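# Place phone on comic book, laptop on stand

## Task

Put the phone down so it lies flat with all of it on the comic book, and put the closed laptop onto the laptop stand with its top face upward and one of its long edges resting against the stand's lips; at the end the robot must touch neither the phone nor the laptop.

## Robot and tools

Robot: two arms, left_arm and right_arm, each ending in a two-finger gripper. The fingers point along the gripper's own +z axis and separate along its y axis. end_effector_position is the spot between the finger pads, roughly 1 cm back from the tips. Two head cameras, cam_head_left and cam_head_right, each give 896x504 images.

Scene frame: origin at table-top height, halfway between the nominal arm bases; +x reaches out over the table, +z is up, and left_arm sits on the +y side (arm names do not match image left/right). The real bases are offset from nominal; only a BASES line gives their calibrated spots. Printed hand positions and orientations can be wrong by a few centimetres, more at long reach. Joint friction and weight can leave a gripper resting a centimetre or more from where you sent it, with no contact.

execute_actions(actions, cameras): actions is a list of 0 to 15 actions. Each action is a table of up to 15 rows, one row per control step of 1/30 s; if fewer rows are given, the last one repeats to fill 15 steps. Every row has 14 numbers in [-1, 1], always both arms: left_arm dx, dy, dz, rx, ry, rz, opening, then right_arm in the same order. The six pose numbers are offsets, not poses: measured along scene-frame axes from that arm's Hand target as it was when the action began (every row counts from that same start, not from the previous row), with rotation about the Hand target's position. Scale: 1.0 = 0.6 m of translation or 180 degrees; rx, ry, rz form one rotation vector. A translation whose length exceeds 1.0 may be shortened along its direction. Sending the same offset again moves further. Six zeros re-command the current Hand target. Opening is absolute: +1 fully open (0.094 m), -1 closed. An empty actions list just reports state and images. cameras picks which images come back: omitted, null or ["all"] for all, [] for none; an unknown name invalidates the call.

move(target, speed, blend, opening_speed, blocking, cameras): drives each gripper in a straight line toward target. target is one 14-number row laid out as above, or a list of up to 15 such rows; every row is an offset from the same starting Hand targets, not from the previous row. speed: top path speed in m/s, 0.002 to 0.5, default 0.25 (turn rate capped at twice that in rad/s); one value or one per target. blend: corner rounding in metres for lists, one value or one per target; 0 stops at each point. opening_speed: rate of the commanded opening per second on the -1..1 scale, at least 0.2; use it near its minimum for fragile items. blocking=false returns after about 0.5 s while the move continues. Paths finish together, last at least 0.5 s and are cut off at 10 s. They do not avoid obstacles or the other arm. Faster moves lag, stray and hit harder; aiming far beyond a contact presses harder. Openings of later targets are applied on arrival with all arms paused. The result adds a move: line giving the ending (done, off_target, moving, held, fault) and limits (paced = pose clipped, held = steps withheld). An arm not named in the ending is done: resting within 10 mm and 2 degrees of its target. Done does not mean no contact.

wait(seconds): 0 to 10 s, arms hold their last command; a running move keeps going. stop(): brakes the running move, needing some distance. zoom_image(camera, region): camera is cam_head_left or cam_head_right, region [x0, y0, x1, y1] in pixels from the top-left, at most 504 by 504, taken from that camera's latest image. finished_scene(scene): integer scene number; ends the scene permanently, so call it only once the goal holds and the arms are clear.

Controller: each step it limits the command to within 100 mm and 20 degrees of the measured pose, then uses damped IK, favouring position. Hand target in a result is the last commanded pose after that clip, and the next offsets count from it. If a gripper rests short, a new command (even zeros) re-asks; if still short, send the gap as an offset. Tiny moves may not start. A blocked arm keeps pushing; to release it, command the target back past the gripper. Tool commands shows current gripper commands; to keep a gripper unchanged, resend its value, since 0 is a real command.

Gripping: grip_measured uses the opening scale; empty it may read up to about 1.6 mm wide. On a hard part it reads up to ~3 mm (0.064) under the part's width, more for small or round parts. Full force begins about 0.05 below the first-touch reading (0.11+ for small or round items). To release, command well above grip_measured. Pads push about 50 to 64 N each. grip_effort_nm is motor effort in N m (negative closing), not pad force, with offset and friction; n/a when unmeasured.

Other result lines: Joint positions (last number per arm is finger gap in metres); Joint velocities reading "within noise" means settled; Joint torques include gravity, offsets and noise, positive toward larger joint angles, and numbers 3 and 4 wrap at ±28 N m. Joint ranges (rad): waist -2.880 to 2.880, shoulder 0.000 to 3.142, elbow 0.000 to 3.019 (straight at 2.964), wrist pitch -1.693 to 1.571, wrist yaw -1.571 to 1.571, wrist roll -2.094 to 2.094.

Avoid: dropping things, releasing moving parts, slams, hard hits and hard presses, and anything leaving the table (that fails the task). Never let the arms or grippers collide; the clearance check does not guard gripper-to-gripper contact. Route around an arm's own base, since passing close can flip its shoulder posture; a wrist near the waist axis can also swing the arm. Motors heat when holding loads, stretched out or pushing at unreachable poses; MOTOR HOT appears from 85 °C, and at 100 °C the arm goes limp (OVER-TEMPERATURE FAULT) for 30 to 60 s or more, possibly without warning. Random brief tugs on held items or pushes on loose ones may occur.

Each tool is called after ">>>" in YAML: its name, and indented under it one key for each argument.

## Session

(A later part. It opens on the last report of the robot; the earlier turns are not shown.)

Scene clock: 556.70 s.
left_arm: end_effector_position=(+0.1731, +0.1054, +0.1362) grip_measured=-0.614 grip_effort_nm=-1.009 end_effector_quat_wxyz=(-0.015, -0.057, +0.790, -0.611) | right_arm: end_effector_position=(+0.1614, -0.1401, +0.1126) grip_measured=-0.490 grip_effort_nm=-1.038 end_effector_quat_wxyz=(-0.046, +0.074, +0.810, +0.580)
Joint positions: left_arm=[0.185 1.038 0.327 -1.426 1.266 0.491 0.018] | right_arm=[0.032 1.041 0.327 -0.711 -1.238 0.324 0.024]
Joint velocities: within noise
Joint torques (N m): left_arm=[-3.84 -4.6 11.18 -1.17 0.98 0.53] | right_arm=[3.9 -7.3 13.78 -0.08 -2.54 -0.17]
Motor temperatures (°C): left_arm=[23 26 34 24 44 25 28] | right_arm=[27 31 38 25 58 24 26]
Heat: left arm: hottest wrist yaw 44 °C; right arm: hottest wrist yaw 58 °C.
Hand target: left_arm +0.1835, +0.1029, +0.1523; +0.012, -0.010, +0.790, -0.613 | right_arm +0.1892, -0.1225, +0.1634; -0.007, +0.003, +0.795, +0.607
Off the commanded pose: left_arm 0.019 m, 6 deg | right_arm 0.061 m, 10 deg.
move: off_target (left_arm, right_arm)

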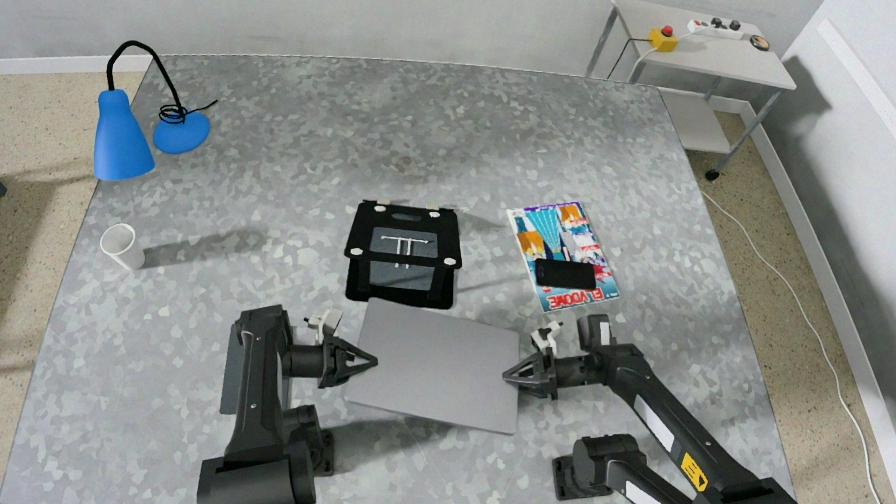

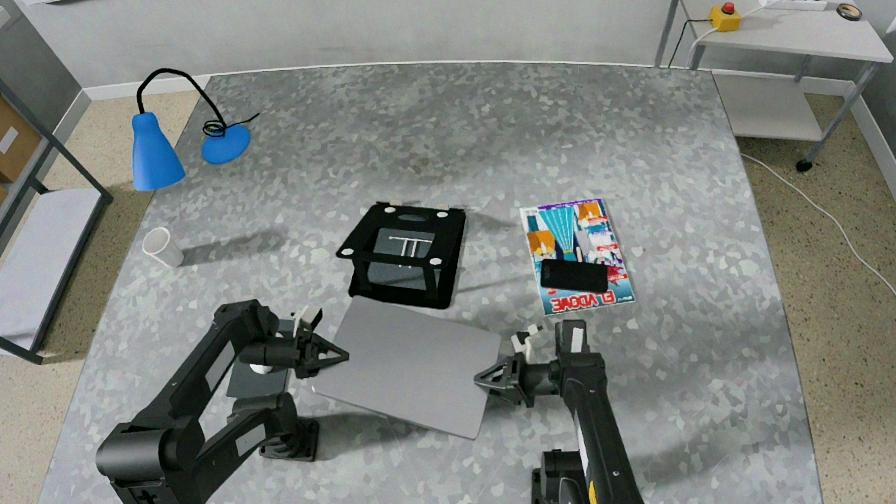

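>>> move:
  target:
    - [0,0,0.13,0,0,0,-1,0.03,0,0.16,0,0,0,-1]
    - [0.16,0.02,0.15,0,0,0,-1,0.20,0.02,0.18,0,0,0,-1]
  speed: 0.09
  blend: 0.02

>>> zoom_image:
  camera: "cam_head_left"
  region: [200, 180, 700, 480]

Scene clock: 564.63 s.
left_arm: end_effector_position=(+0.2653, +0.1212, +0.2236) grip_measured=-0.614 grip_effort_nm=-1.004 end_effector_quat_wxyz=(-0.019, -0.076, +0.777, -0.625) | right_arm: end_effector_position=(+0.2740, -0.1265, +0.2175) grip_measured=-0.536 grip_effort_nm=-1.033 end_effector_quat_wxyz=(-0.055, +0.056, +0.803, +0.590)
Joint positions: left_arm=[0.176 1.152 0.661 -1.629 1.313 0.436 0.018] | right_arm=[0.057 1.217 0.763 -0.989 -1.267 0.297 0.022]
Joint velocities: within noise
Joint torques (N m): left_arm=[-5.01 -7.41 15.13 0.1 -0.32 0.49] | right_arm=[2.55 -10.29 16.4 0.88 -1.5 0.12]
Motor temperatures (°C): left_arm=[23 26 34 24 43 25 28] | right_arm=[27 31 40 25 58 24 27]
Heat: left arm: hottest wrist yaw 43 °C; right arm: hottest wrist yaw 58 °C.
Hand target: left_arm +0.2795, +0.1149, +0.2425; +0.012, -0.010, +0.790, -0.613 | right_arm +0.3092, -0.1104, +0.2714; -0.007, +0.003, +0.795, +0.607
Off the commanded pose: left_arm 0.024 m, 9 deg | right_arm 0.066 m, 8 deg.
move: off_target (left_arm, right_arm)

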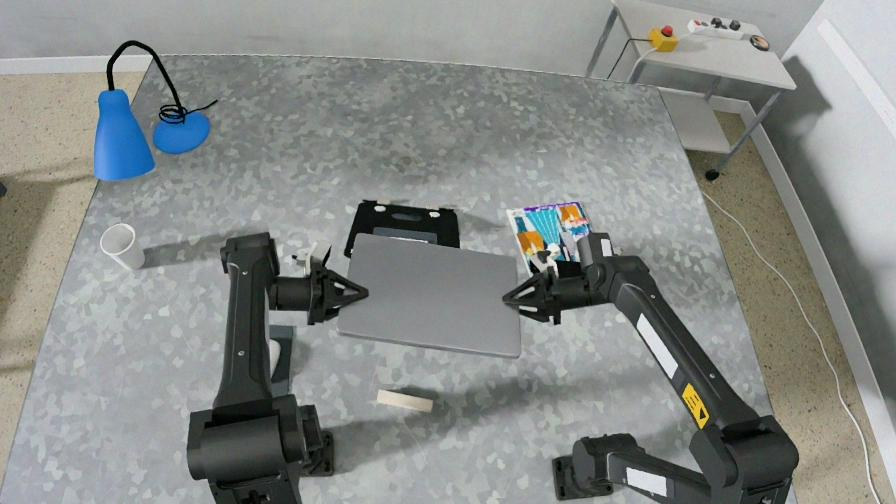

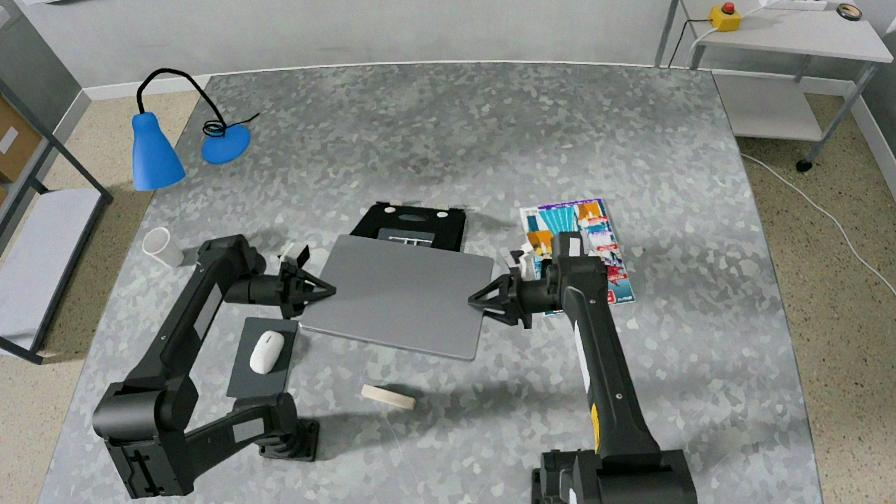

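Scaled by 1.008.

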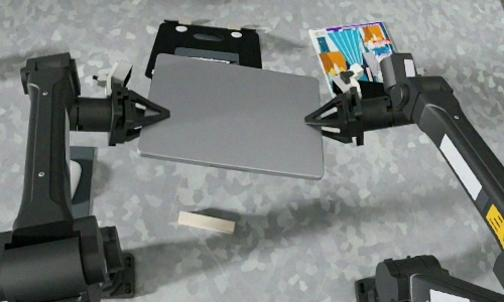

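>>> move:
  target:
    - [0.15,0.05,0.0,0,0,0,-1,0.16,0.05,0.02,0,0,0,-1]
    - [0.30,0.05,0.0,0,0.083,0,-1,0.33,0.05,0.02,0,0.083,0,-1]
  speed: 0.09
  blend: 0.02

>>> zoom_image:
  camera: "cam_head_left"
  region: [280, 130, 580, 330]

>>> zoom_image:
  camera: "cam_head_right"
  region: [280, 130, 580, 330]

Scene clock: 576.63 s.
left_arm: end_effector_position=(+0.4510, +0.1595, +0.2187) grip_measured=-0.608 grip_effort_nm=-1.009 end_effector_quat_wxyz=(-0.105, -0.168, +0.764, -0.614) | right_arm: end_effector_position=(+0.4692, -0.0859, +0.2201) grip_measured=-0.555 grip_effort_nm=-1.038 end_effector_quat_wxyz=(-0.160, +0.122, +0.791, +0.578)
Joint positions: left_arm=[0.174 1.669 1.171 -1.665 1.298 0.225 0.018] | right_arm=[0.11 1.781 1.393 -1.185 -1.287 0.421 0.021]
Joint velocities: within noise
Joint torques (N m): left_arm=[-4.89 -16.56 14.42 -1.1 -0.95 0.63] | right_arm=[0.26 -21.3 17.05 -0.06 -1.45 0.18]
Motor temperatures (°C): left_arm=[23 26 36 24 42 25 28] | right_arm=[27 32 43 25 53 24 27]
Heat: left arm: hottest wrist yaw 42 °C; right arm: hottest wrist yaw 53 °C.
Hand target: left_arm +0.4595, +0.1449, +0.2424; -0.091, -0.090, +0.785, -0.606 | right_arm +0.5072, -0.0804, +0.2835; -0.111, +0.081, +0.787, +0.601
Off the commanded pose: left_arm 0.029 m, 9 deg | right_arm 0.074 m, 8 deg.
joint sent to its limit (left arm) — joint 4 (wrist pitch), lower limit. The joint targets still meet the commanded pose.
move: off_target (left_arm, right_arm)

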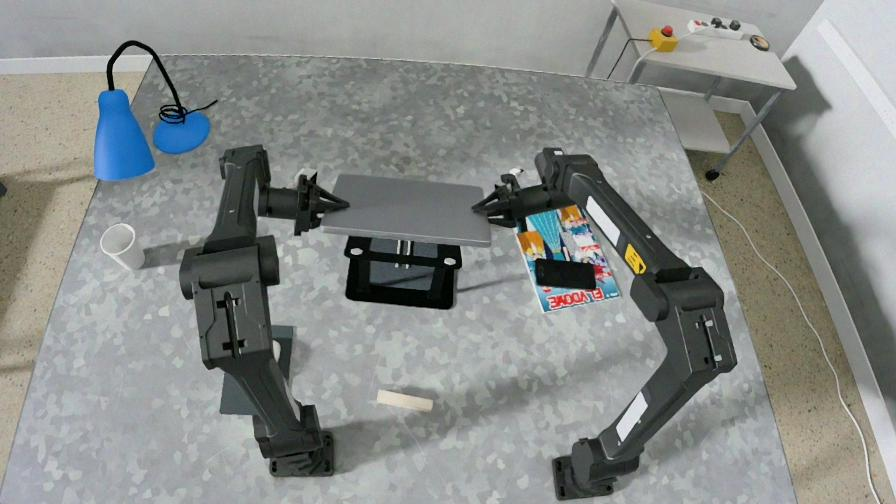

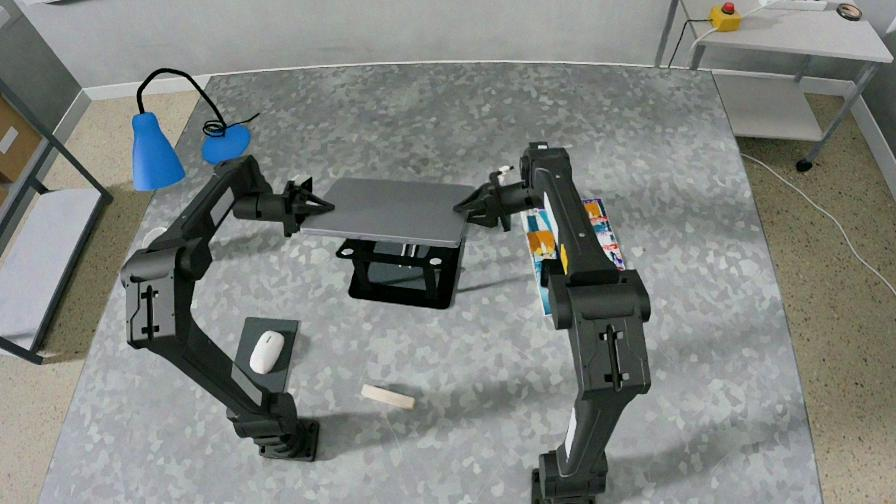

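Scaled by 1.680.

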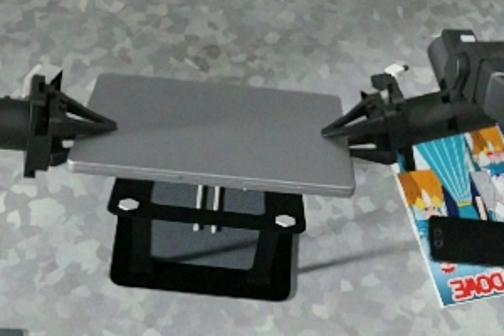

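Scaled by 1.680.

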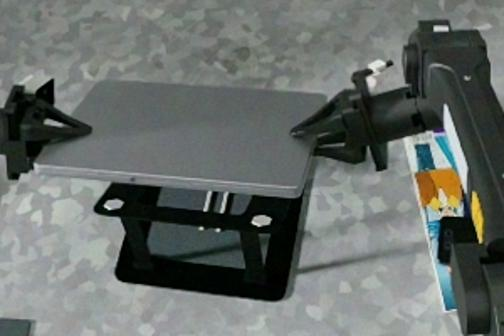

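>>> move:
  target: [0,0,-0.10,0,0.03,0,-1,0,0,-0.10,0,0.03,0,-1]
  speed: 0.06

>>> zoom_image:
  camera: "cam_head_left"
  region: [280, 130, 580, 330]

>>> zoom_image:
  camera: "cam_head_right"
  region: [280, 130, 580, 330]

Scene clock: 582.50 s.
left_arm: end_effector_position=(+0.4581, +0.1607, +0.1682) grip_measured=-0.607 grip_effort_nm=-1.009 end_effector_quat_wxyz=(-0.145, -0.188, +0.754, -0.612) | right_arm: end_effector_position=(+0.4754, -0.0848, +0.1731) grip_measured=-0.560 grip_effort_nm=-1.043 end_effector_quat_wxyz=(-0.195, +0.147, +0.784, +0.571)
Joint positions: left_arm=[0.172 1.8 1.171 -1.665 1.29 0.267 0.018] | right_arm=[0.11 1.877 1.393 -1.185 -1.294 0.411 0.021]
Joint velocities: within noise
Joint torques (N m): left_arm=[-4.95 -18.14 10.89 -1.16 -1.21 0.79] | right_arm=[0.32 -24.12 13.76 0.36 -1.56 0.15]
Motor temperatures (°C): left_arm=[23 27 36 24 42 25 28] | right_arm=[27 32 44 25 52 24 27]
Heat: left arm: hottest wrist yaw 42 °C; right arm: hottest wrist yaw 52 °C.
Hand target: left_arm +0.4595, +0.1448, +0.1824; -0.128, -0.118, +0.780, -0.601 | right_arm +0.5072, -0.0804, +0.2233; -0.148, +0.110, +0.781, +0.596
Off the commanded pose: left_arm 0.021 m, 9 deg | right_arm 0.060 m, 7 deg.
move: off_target (left_arm, right_arm)

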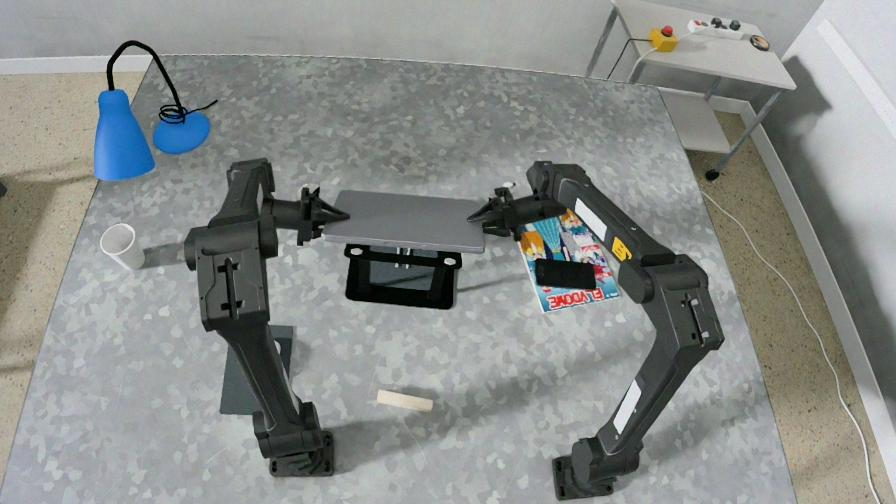

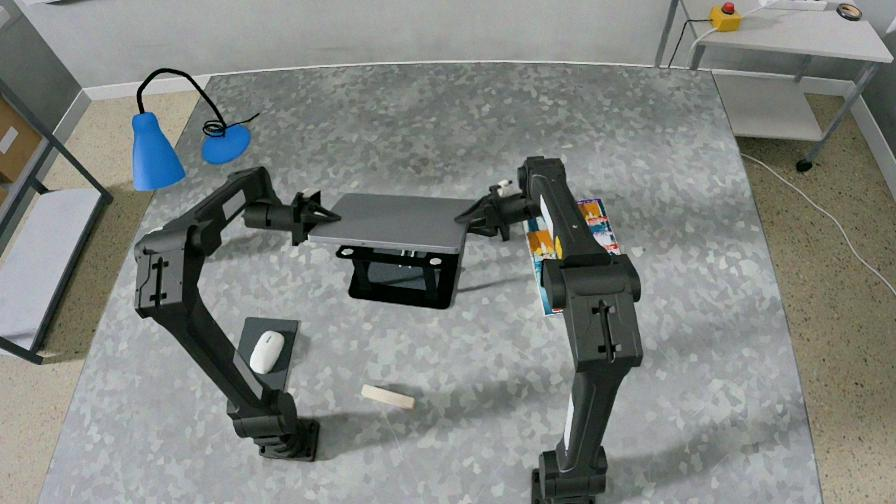

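Scaled by 1.680.

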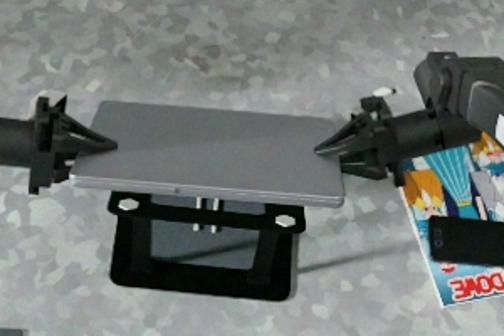

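Scaled by 1.680.

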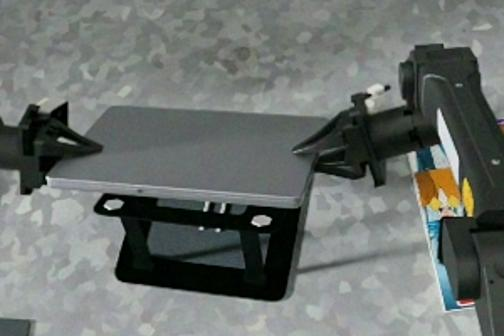

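>>> move:
  target: [-0.025,0,-0.085,0,0,0,-1,-0.025,0,-0.085,0,0,0,-1]
  speed: 0.05

>>> zoom_image:
  camera: "cam_head_left"
  region: [300, 160, 520, 320]

>>> zoom_image:
  camera: "cam_head_right"
  region: [290, 160, 510, 320]

Scene clock: 586.63 s.
left_arm: end_effector_position=(+0.4581, +0.1606, +0.1330) grip_measured=-0.600 grip_effort_nm=-1.009 end_effector_quat_wxyz=(-0.130, -0.173, +0.758, -0.615) | right_arm: end_effector_position=(+0.4789, -0.0844, +0.1398) grip_measured=-0.566 grip_effort_nm=-1.038 end_effector_quat_wxyz=(-0.174, +0.130, +0.787, +0.577)
Joint positions: left_arm=[0.172 1.853 1.139 -1.564 1.291 0.295 0.019] | right_arm=[0.11 1.913 1.35 -1.053 -1.294 0.409 0.02]
Joint velocities: within noise
Joint torques (N m): left_arm=[-4.95 -17.79 5.89 -0.65 -1.45 0.78] | right_arm=[0.67 -23.36 9.25 0.96 -1.58 0.23]
Motor temperatures (°C): left_arm=[23 27 36 24 42 25 28] | right_arm=[27 33 45 25 51 24 27]
Heat: left arm: hottest wrist yaw 42 °C; right arm: hottest wrist yaw 51 °C.
Hand target: left_arm +0.4445, +0.1448, +0.1313; -0.128, -0.118, +0.780, -0.601 | right_arm +0.4922, -0.0804, +0.1724; -0.148, +0.110, +0.781, +0.596
Off the commanded pose: left_arm 0.021 m, 7 deg | right_arm 0.035 m, 4 deg.
move: off_target (left_arm, right_arm)

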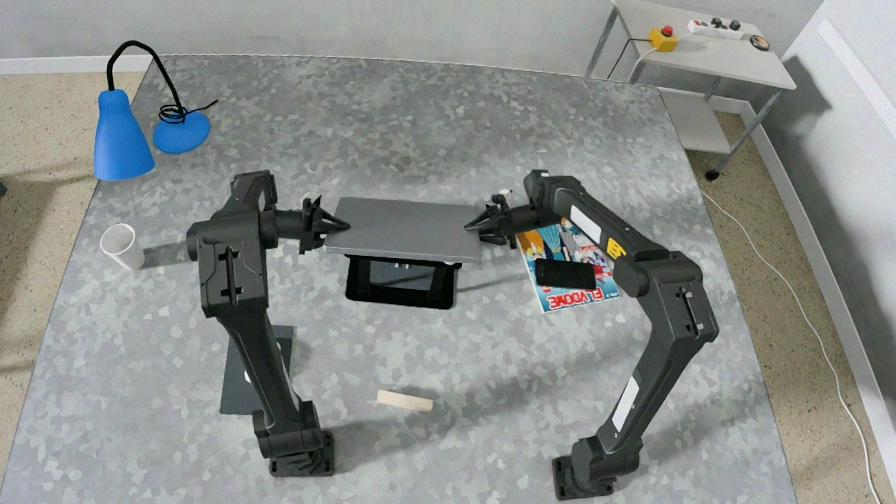

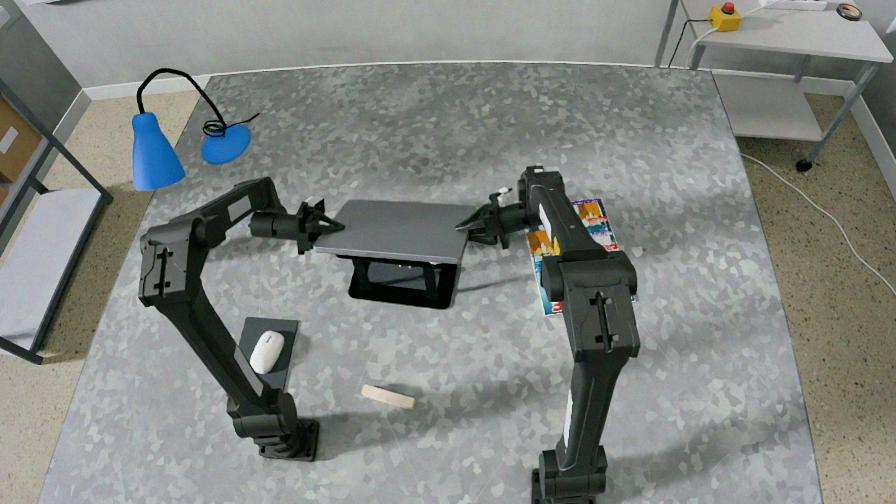

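Scaled by 2.291.

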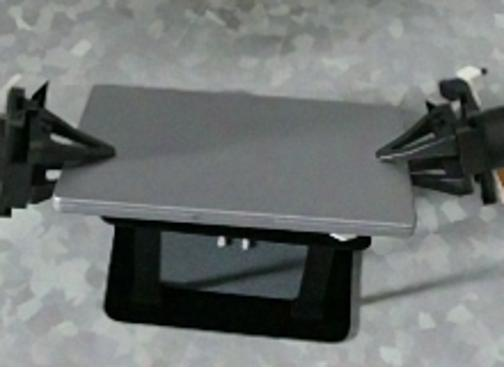

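Scaled by 2.291.

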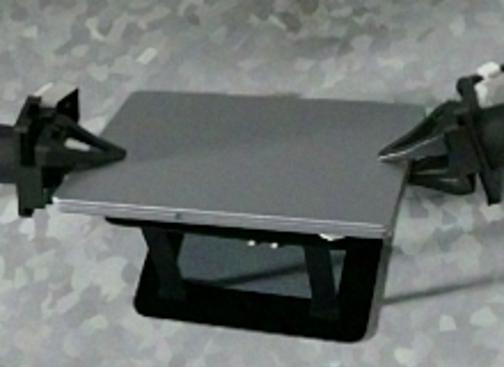

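>>> move:
  target: [-0.02,0,-0.05,0,0,0,-1,-0.025,0,-0.05,0,0,0,-1]
  speed: 0.04

>>> zoom_image:
  camera: "cam_head_left"
  region: [300, 160, 520, 320]

>>> zoom_image:
  camera: "cam_head_right"
  region: [290, 160, 510, 320]

Scene clock: 590.63 s.
left_arm: end_effector_position=(+0.4537, +0.1595, +0.1213) grip_measured=-0.607 grip_effort_nm=-1.004 end_effector_quat_wxyz=(-0.117, -0.162, +0.761, -0.617) | right_arm: end_effector_position=(+0.4703, -0.0848, +0.1208) grip_measured=-0.566 grip_effort_nm=-1.033 end_effector_quat_wxyz=(-0.162, +0.122, +0.784, +0.586)
Joint positions: left_arm=[0.172 1.858 1.111 -1.509 1.295 0.309 0.018] | right_arm=[0.11 1.913 1.283 -0.938 -1.308 0.427 0.02]
Joint velocities: within noise
Joint torques (N m): left_arm=[-3.66 -15.5 3.29 0.1 -1.73 0.79] | right_arm=[0.91 -22.42 7.91 0.65 -1.12 0.26]
Motor temperatures (°C): left_arm=[23 27 36 24 42 25 28] | right_arm=[27 34 45 25 51 24 27]
Heat: left arm: hottest wrist yaw 42 °C; right arm: hottest wrist yaw 51 °C.
Hand target: left_arm +0.4326, +0.1448, +0.1014; -0.128, -0.118, +0.780, -0.601 | right_arm +0.4772, -0.0804, +0.1424; -0.148, +0.110, +0.781, +0.597
Off the commanded pose: left_arm 0.033 m, 6 deg | right_arm 0.023 m, 2 deg.
move: off_target (left_arm, right_arm)

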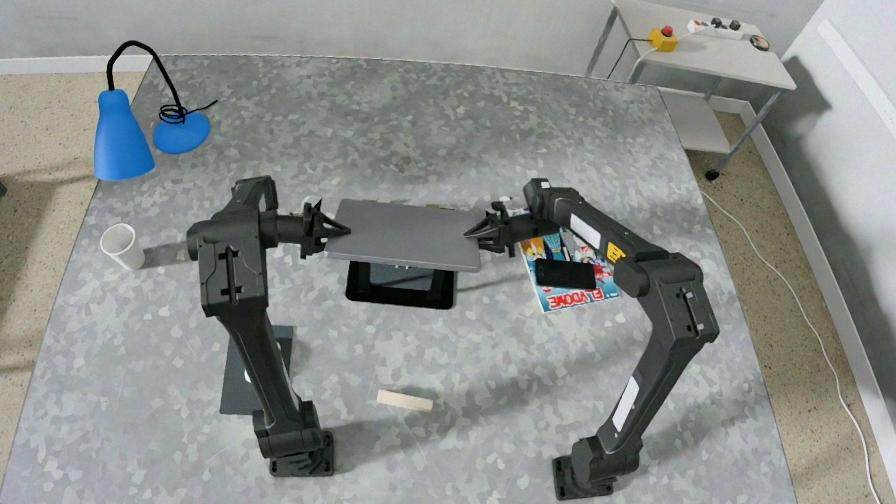

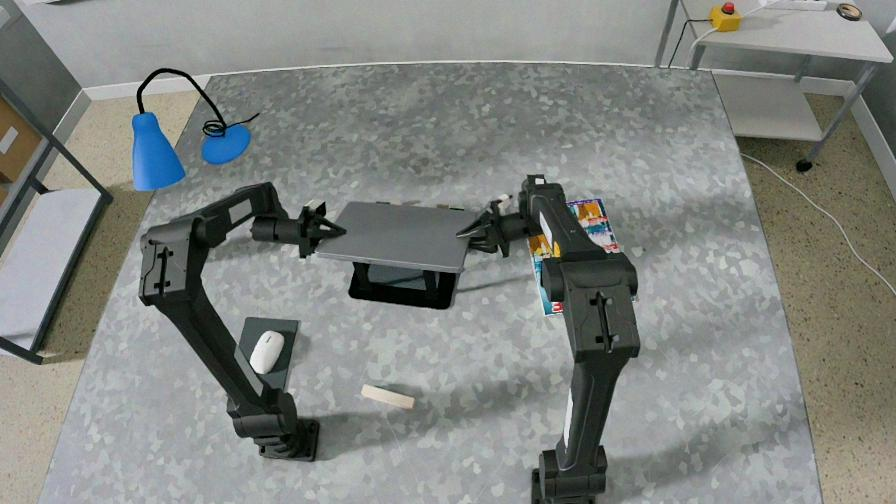

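Scaled by 2.291.

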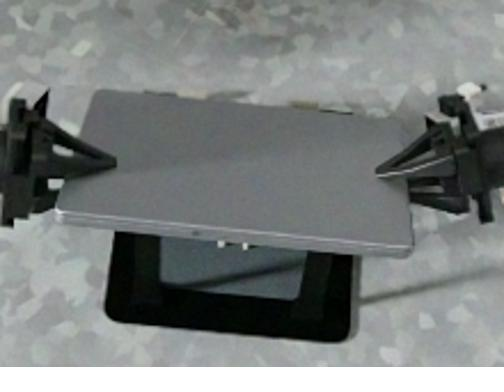

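Scaled by 2.291.

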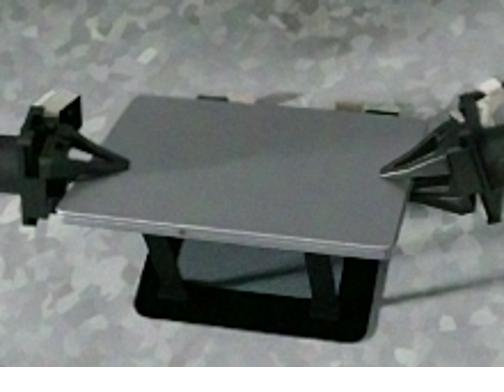

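>>> move:
  target: [0.015,0,-0.02,0,0.03,0,-1,0,0,-0.055,0,0.03,0,-1]
  speed: 0.04

>>> zoom_image:
  camera: "cam_head_left"
  region: [300, 160, 520, 320]

>>> zoom_image:
  camera: "cam_head_right"
  region: [290, 160, 510, 320]

Scene clock: 594.77 s.
left_arm: end_effector_position=(+0.4550, +0.1598, +0.1184) grip_measured=-0.625 grip_effort_nm=-0.999 end_effector_quat_wxyz=(-0.142, -0.188, +0.753, -0.614) | right_arm: end_effector_position=(+0.4697, -0.0836, +0.1097) grip_measured=-0.566 grip_effort_nm=-1.043 end_effector_quat_wxyz=(-0.184, +0.140, +0.772, +0.591)
Joint positions: left_arm=[0.172 1.877 1.121 -1.533 1.295 0.265 0.018] | right_arm=[0.11 1.944 1.283 -0.938 -1.336 0.452 0.02]
Joint velocities: within noise
Joint torques (N m): left_arm=[-4.42 -12.28 5.86 -0.58 -2.06 0.75] | right_arm=[0.97 -19.14 8.35 -0.05 -0.51 0.09]
Motor temperatures (°C): left_arm=[23 27 35 24 43 25 28] | right_arm=[27 34 45 25 50 24 27]
Heat: left arm: hottest wrist yaw 43 °C; right arm: hottest wrist yaw 50 °C.
Hand target: left_arm +0.4415, +0.1448, +0.0895; -0.164, -0.146, +0.773, -0.595 | right_arm +0.4772, -0.0804, +0.1095; -0.184, +0.138, +0.773, +0.591
Off the commanded pose: left_arm 0.035 m, 6 deg | right_arm 0.008 m, 0 deg.
move: off_target (left_arm)

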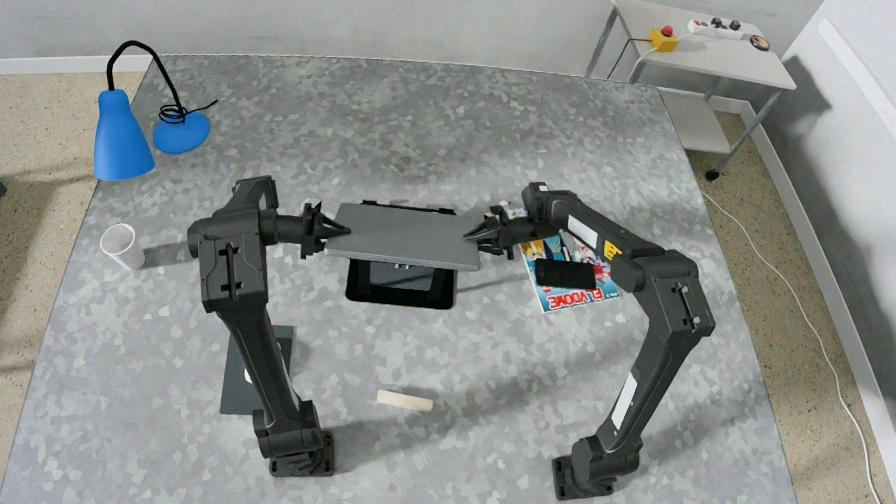

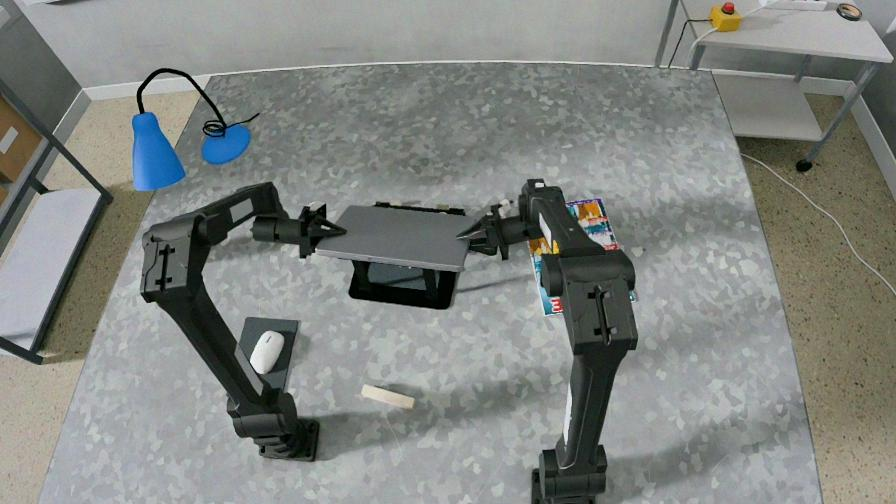

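Scaled by 2.291.

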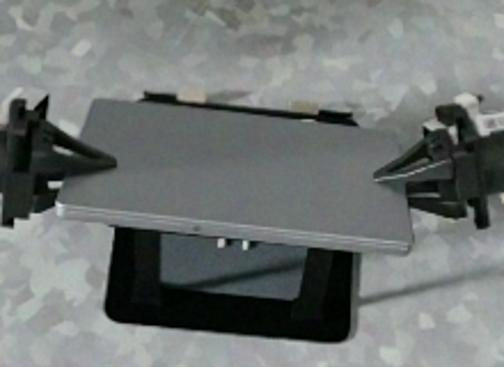

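Scaled by 2.291.

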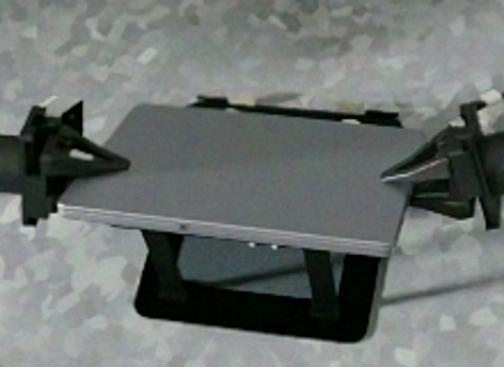

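>>> move:
  target:
    - [0,0,-0.01,0,0.03,0,-1,0,0,-0.03,0,0.03,0,-1]
    - [0.055,0,-0.01,0,0.03,0,-1,0.05,0,-0.03,0,0.03,0,-1]
  speed: 0.04

>>> zoom_image:
  camera: "cam_head_left"
  region: [300, 160, 520, 320]

>>> zoom_image:
  camera: "cam_head_right"
  region: [290, 160, 510, 320]

Scene clock: 599.97 s.
left_arm: end_effector_position=(+0.4815, +0.1615, +0.0989) grip_measured=-0.623 grip_effort_nm=-1.013 end_effector_quat_wxyz=(-0.165, -0.192, +0.750, -0.611) | right_arm: end_effector_position=(+0.4906, -0.0815, +0.0952) grip_measured=-0.573 grip_effort_nm=-1.038 end_effector_quat_wxyz=(-0.215, +0.160, +0.762, +0.589)
Joint positions: left_arm=[0.162 1.988 1.226 -1.594 1.285 0.291 0.018] | right_arm=[0.108 2.041 1.387 -1.055 -1.353 0.417 0.02]
Joint velocities: within noise
Joint torques (N m): left_arm=[-4.31 -15.44 7.94 -1.21 -1.75 0.09] | right_arm=[0.44 -18.78 10.39 -0.59 -0.28 0.28]
Motor temperatures (°C): left_arm=[23 27 35 24 44 25 28] | right_arm=[27 34 45 25 48 24 27]
Heat: left arm: hottest wrist yaw 44 °C; right arm: hottest wrist yaw 48 °C.
Hand target: left_arm +0.4745, +0.1449, +0.0833; -0.201, -0.174, +0.764, -0.588 | right_arm +0.5072, -0.0804, +0.0915; -0.220, +0.165, +0.764, +0.584
Off the commanded pose: left_arm 0.024 m, 6 deg | right_arm 0.017 m, 1 deg.
move: off_target (left_arm, right_arm)

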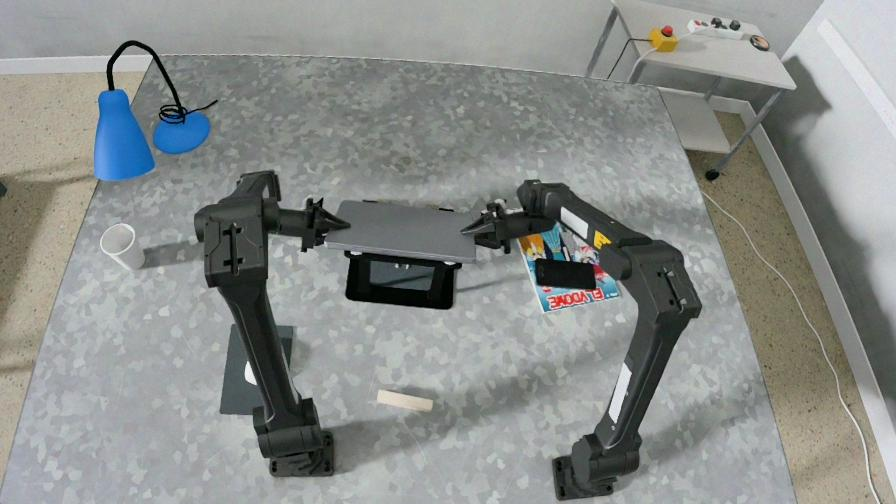

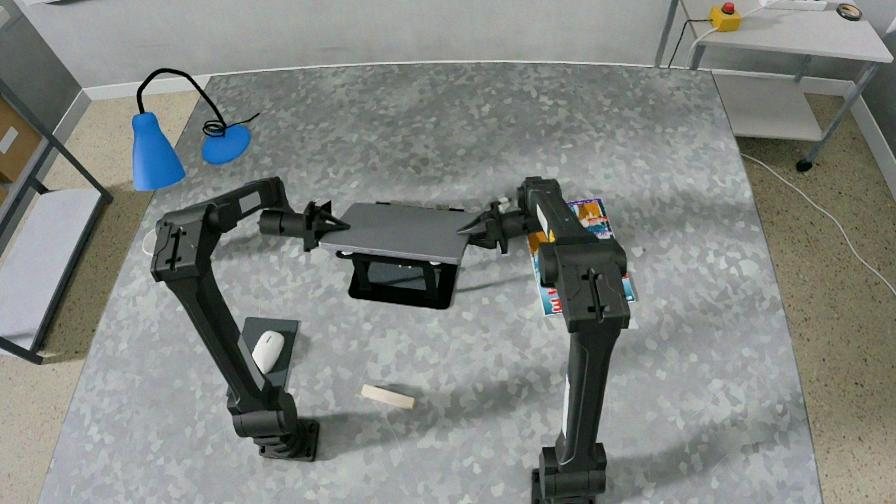

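Scaled by 2.291.

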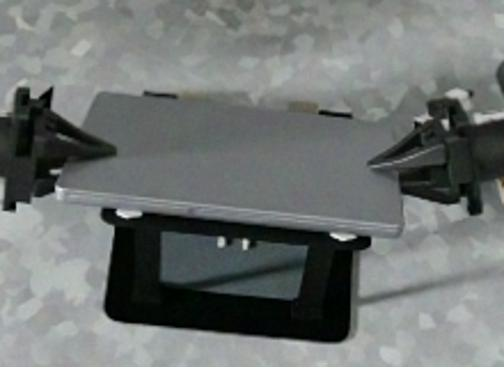

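Scaled by 2.291.

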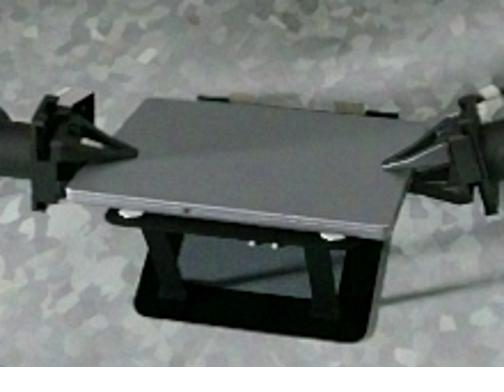

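>>> move:
  target: [0.01,0,-0.025,0,0.01,0,-1,0.03,0,-0.04,0,0.01,0,-1]
  speed: 0.04

>>> zoom_image:
  camera: "cam_head_left"
  region: [320, 170, 490, 294]

>>> zoom_image:
  camera: "cam_head_right"
  region: [310, 170, 480, 294]

Scene clock: 603.87 s.
left_arm: end_effector_position=(+0.4950, +0.1632, +0.0909) grip_measured=-0.623 grip_effort_nm=-1.009 end_effector_quat_wxyz=(-0.166, -0.194, +0.749, -0.612) | right_arm: end_effector_position=(+0.5085, -0.0796, +0.0842) grip_measured=-0.576 grip_effort_nm=-1.038 end_effector_quat_wxyz=(-0.219, +0.157, +0.759, +0.592)
Joint positions: left_arm=[0.161 2.028 1.268 -1.594 1.29 0.285 0.018] | right_arm=[0.108 2.107 1.463 -1.104 -1.363 0.378 0.02]
Joint velocities: within noise
Joint torques (N m): left_arm=[-4.95 -15.74 6.26 -1.42 -1.97 0.05] | right_arm=[0.26 -18.26 10.21 -0.38 -0.05 0.51]
Motor temperatures (°C): left_arm=[23 27 35 24 44 25 28] | right_arm=[27 34 44 25 47 24 27]
Heat: left arm: hottest wrist yaw 44 °C; right arm: hottest wrist yaw 47 °C.
Hand target: left_arm +0.4805, +0.1449, +0.0684; -0.213, -0.183, +0.761, -0.585 | right_arm +0.5252, -0.0805, +0.0674; -0.232, +0.174, +0.760, +0.581
Off the commanded pose: left_arm 0.033 m, 6 deg | right_arm 0.024 m, 3 deg.
move: off_target (left_arm, right_arm)

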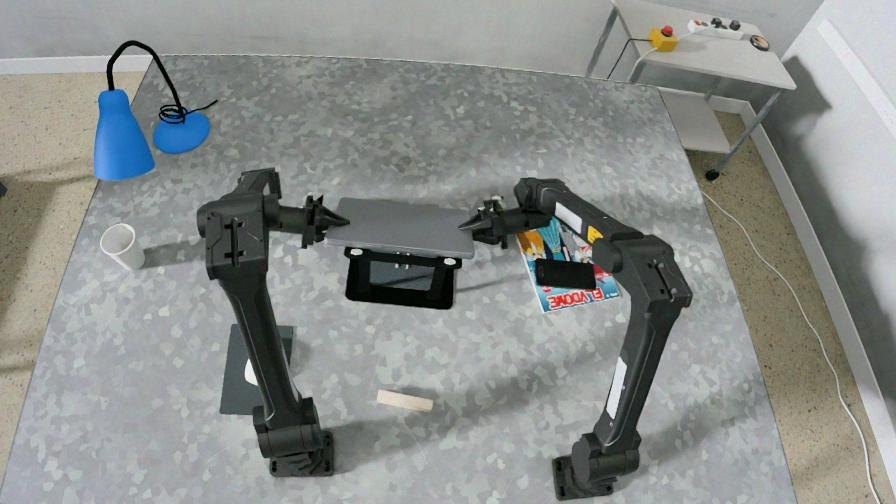

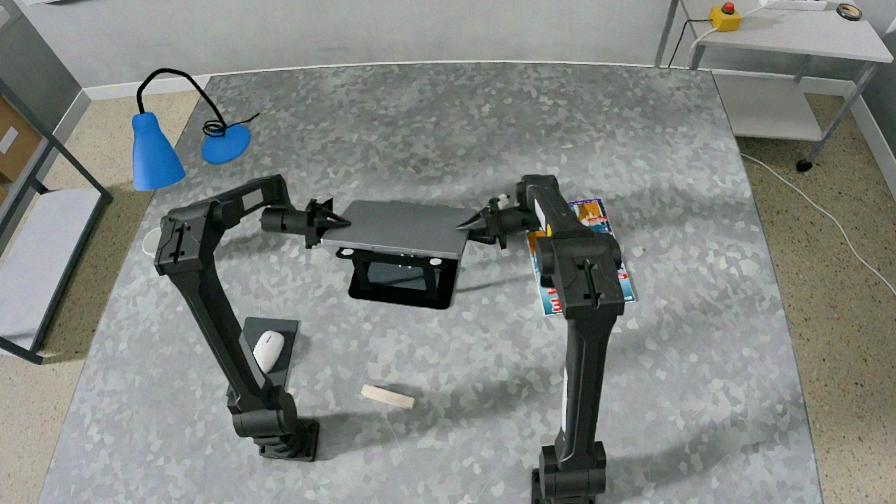

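Scaled by 2.965.

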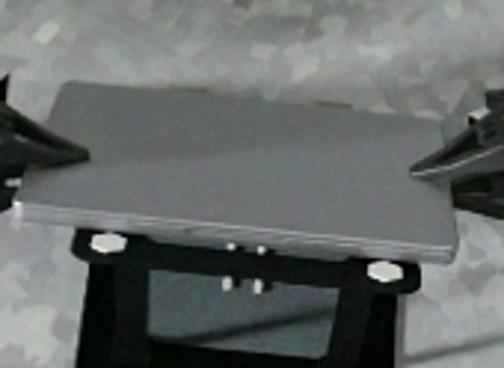

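Scaled by 2.965.

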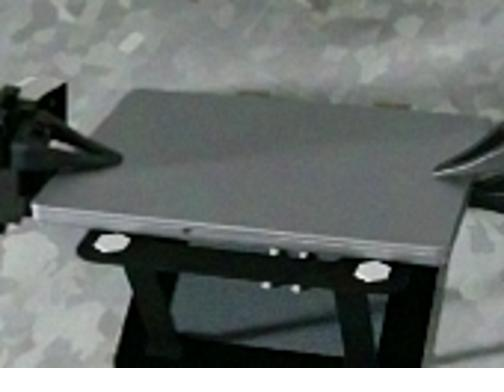

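>>> move:
  target: [0,0,-0.03,0,0,0,-1,0.0,0,-0.03,0,0,0,-1]
  speed: 0.04

>>> zoom_image:
  camera: "cam_head_left"
  region: [320, 170, 490, 294]

>>> zoom_image:
  camera: "cam_head_right"
  region: [310, 170, 480, 294]

Scene clock: 607.90 s.
left_arm: end_effector_position=(+0.4983, +0.1635, +0.0880) grip_measured=-0.623 grip_effort_nm=-1.009 end_effector_quat_wxyz=(-0.166, -0.195, +0.747, -0.613) | right_arm: end_effector_position=(+0.5118, -0.0791, +0.0808) grip_measured=-0.581 grip_effort_nm=-1.038 end_effector_quat_wxyz=(-0.219, +0.156, +0.757, +0.596)
Joint positions: left_arm=[0.161 2.041 1.277 -1.593 1.294 0.285 0.018] | right_arm=[0.107 2.122 1.474 -1.104 -1.373 0.37 0.02]
Joint velocities: within noise
Joint torques (N m): left_arm=[-4.19 -13.68 5.15 0.03 -2.24 0.12] | right_arm=[0.26 -17.14 9.35 0.08 0.31 0.31]
Motor temperatures (°C): left_arm=[23 27 34 24 45 25 28] | right_arm=[27 34 45 25 46 24 27]
Heat: left arm: hottest wrist yaw 45 °C; right arm: hottest wrist yaw 46 °C.
Hand target: left_arm +0.4806, +0.1448, +0.0504; -0.213, -0.183, +0.761, -0.585 | right_arm +0.5252, -0.0804, +0.0493; -0.232, +0.175, +0.760, +0.581
Off the commanded pose: left_arm 0.046 m, 7 deg | right_arm 0.034 m, 3 deg.
move: off_target (left_arm, right_arm)

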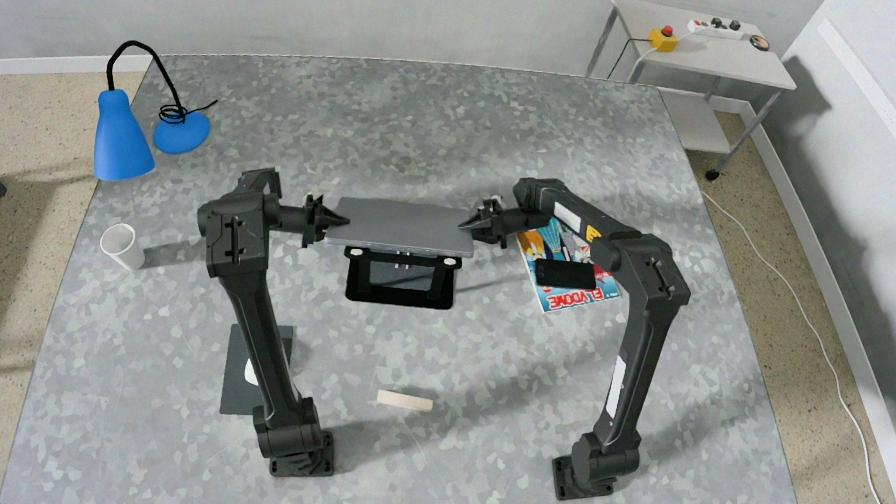

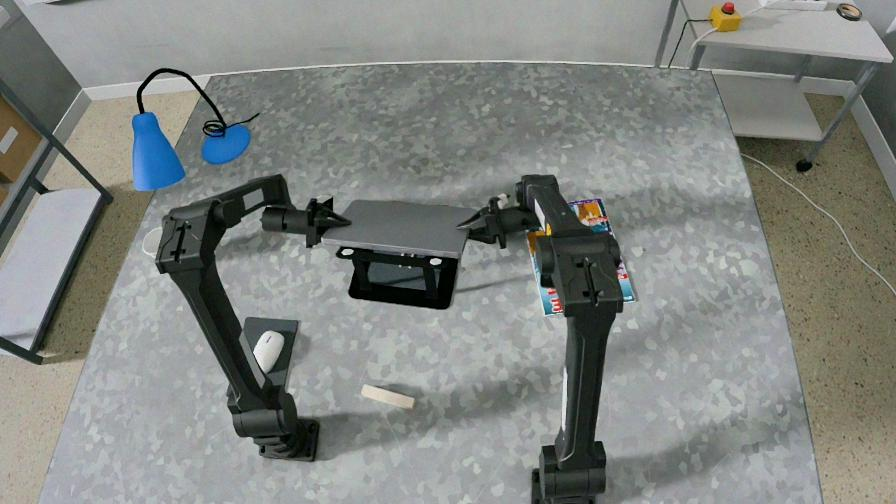

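Scaled by 2.965.

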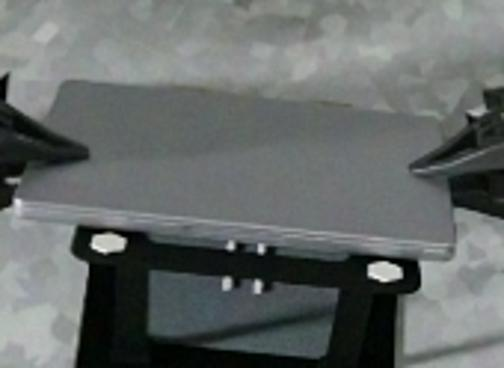

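Scaled by 2.965.

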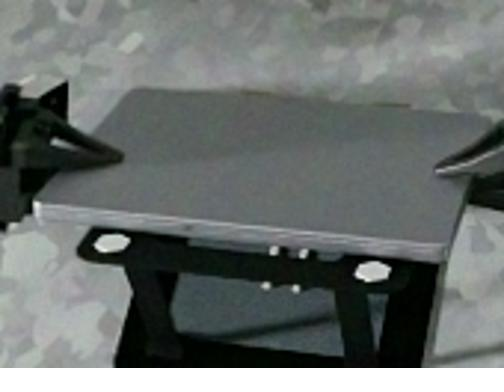

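>>> move:
  target:
    - [-0.06,0,0.03,0,0.02,0,-1,-0.055,0,0.02,0,0.02,0,-1]
    - [-0.06,0,0.0,0,0.03,0,-1,-0.055,0,-0.005,0,0.03,0,-1]
  speed: 0.05

>>> zoom_image:
  camera: "cam_head_left"
  region: [320, 170, 490, 294]

>>> zoom_image:
  camera: "cam_head_right"
  region: [310, 170, 480, 294]

Scene clock: 612.50 s.
left_arm: end_effector_position=(+0.4856, +0.1621, +0.0880) grip_measured=-0.623 grip_effort_nm=-1.004 end_effector_quat_wxyz=(-0.172, -0.201, +0.744, -0.614) | right_arm: end_effector_position=(+0.5048, -0.0796, +0.0808) grip_measured=-0.587 grip_effort_nm=-1.038 end_effector_quat_wxyz=(-0.224, +0.158, +0.753, +0.598)
Joint positions: left_arm=[0.163 2.023 1.237 -1.593 1.296 0.292 0.018] | right_arm=[0.107 2.116 1.455 -1.117 -1.382 0.354 0.019]
Joint velocities: within noise
Joint torques (N m): left_arm=[-4.07 -14.86 0.59 -1.47 -3 0] | right_arm=[0.67 -19.02 4.83 -0.69 0.23 0.56]
Motor temperatures (°C): left_arm=[23 28 34 24 46 25 28] | right_arm=[27 34 44 25 45 24 27]
Heat: left arm: hottest wrist yaw 46 °C; right arm: hottest wrist yaw 45 °C.
Hand target: left_arm +0.4445, +0.1449, +0.0504; -0.248, -0.210, +0.750, -0.575 | right_arm +0.4923, -0.0804, +0.0465; -0.268, +0.202, +0.749, +0.572
Off the commanded pose: left_arm 0.058 m, 10 deg | right_arm 0.037 m, 8 deg.
move: off_target (left_arm, right_arm)

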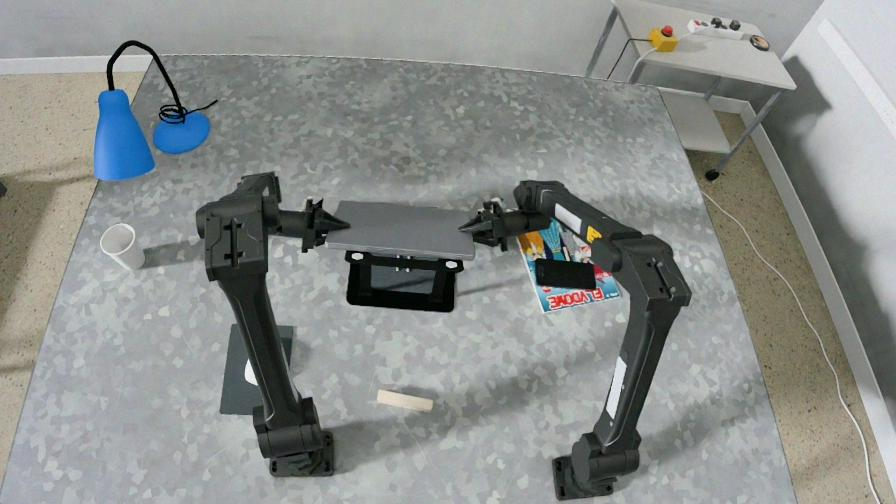

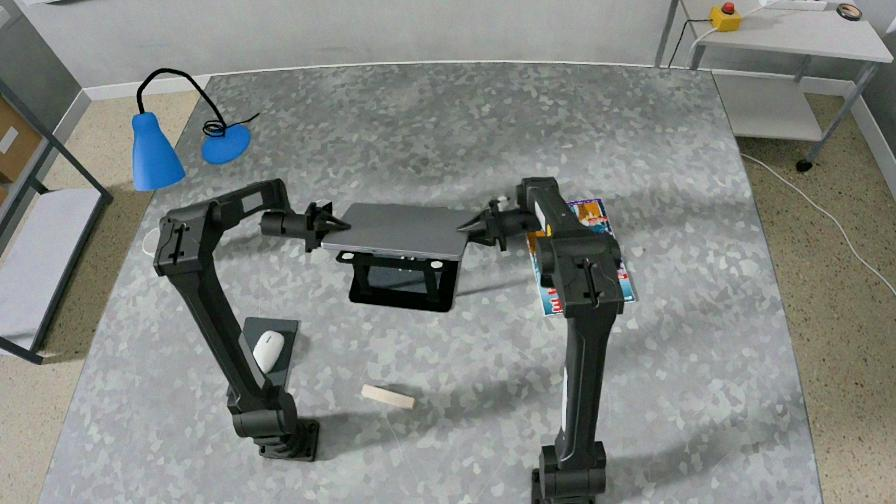

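Scaled by 2.965.

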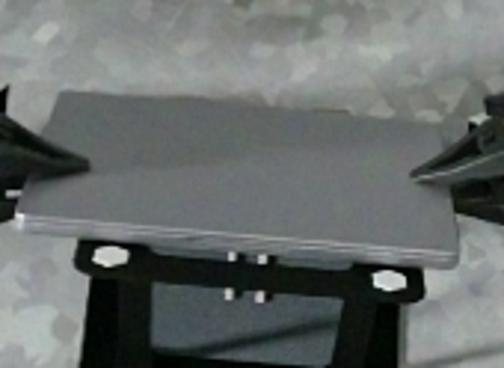

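Scaled by 2.965.

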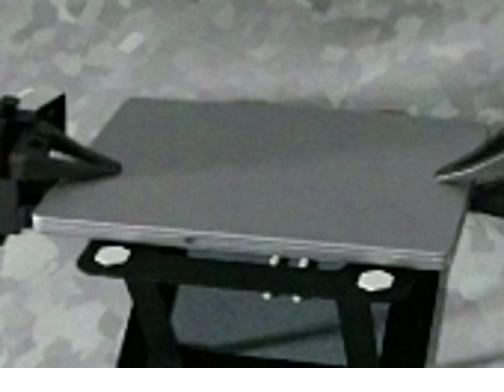

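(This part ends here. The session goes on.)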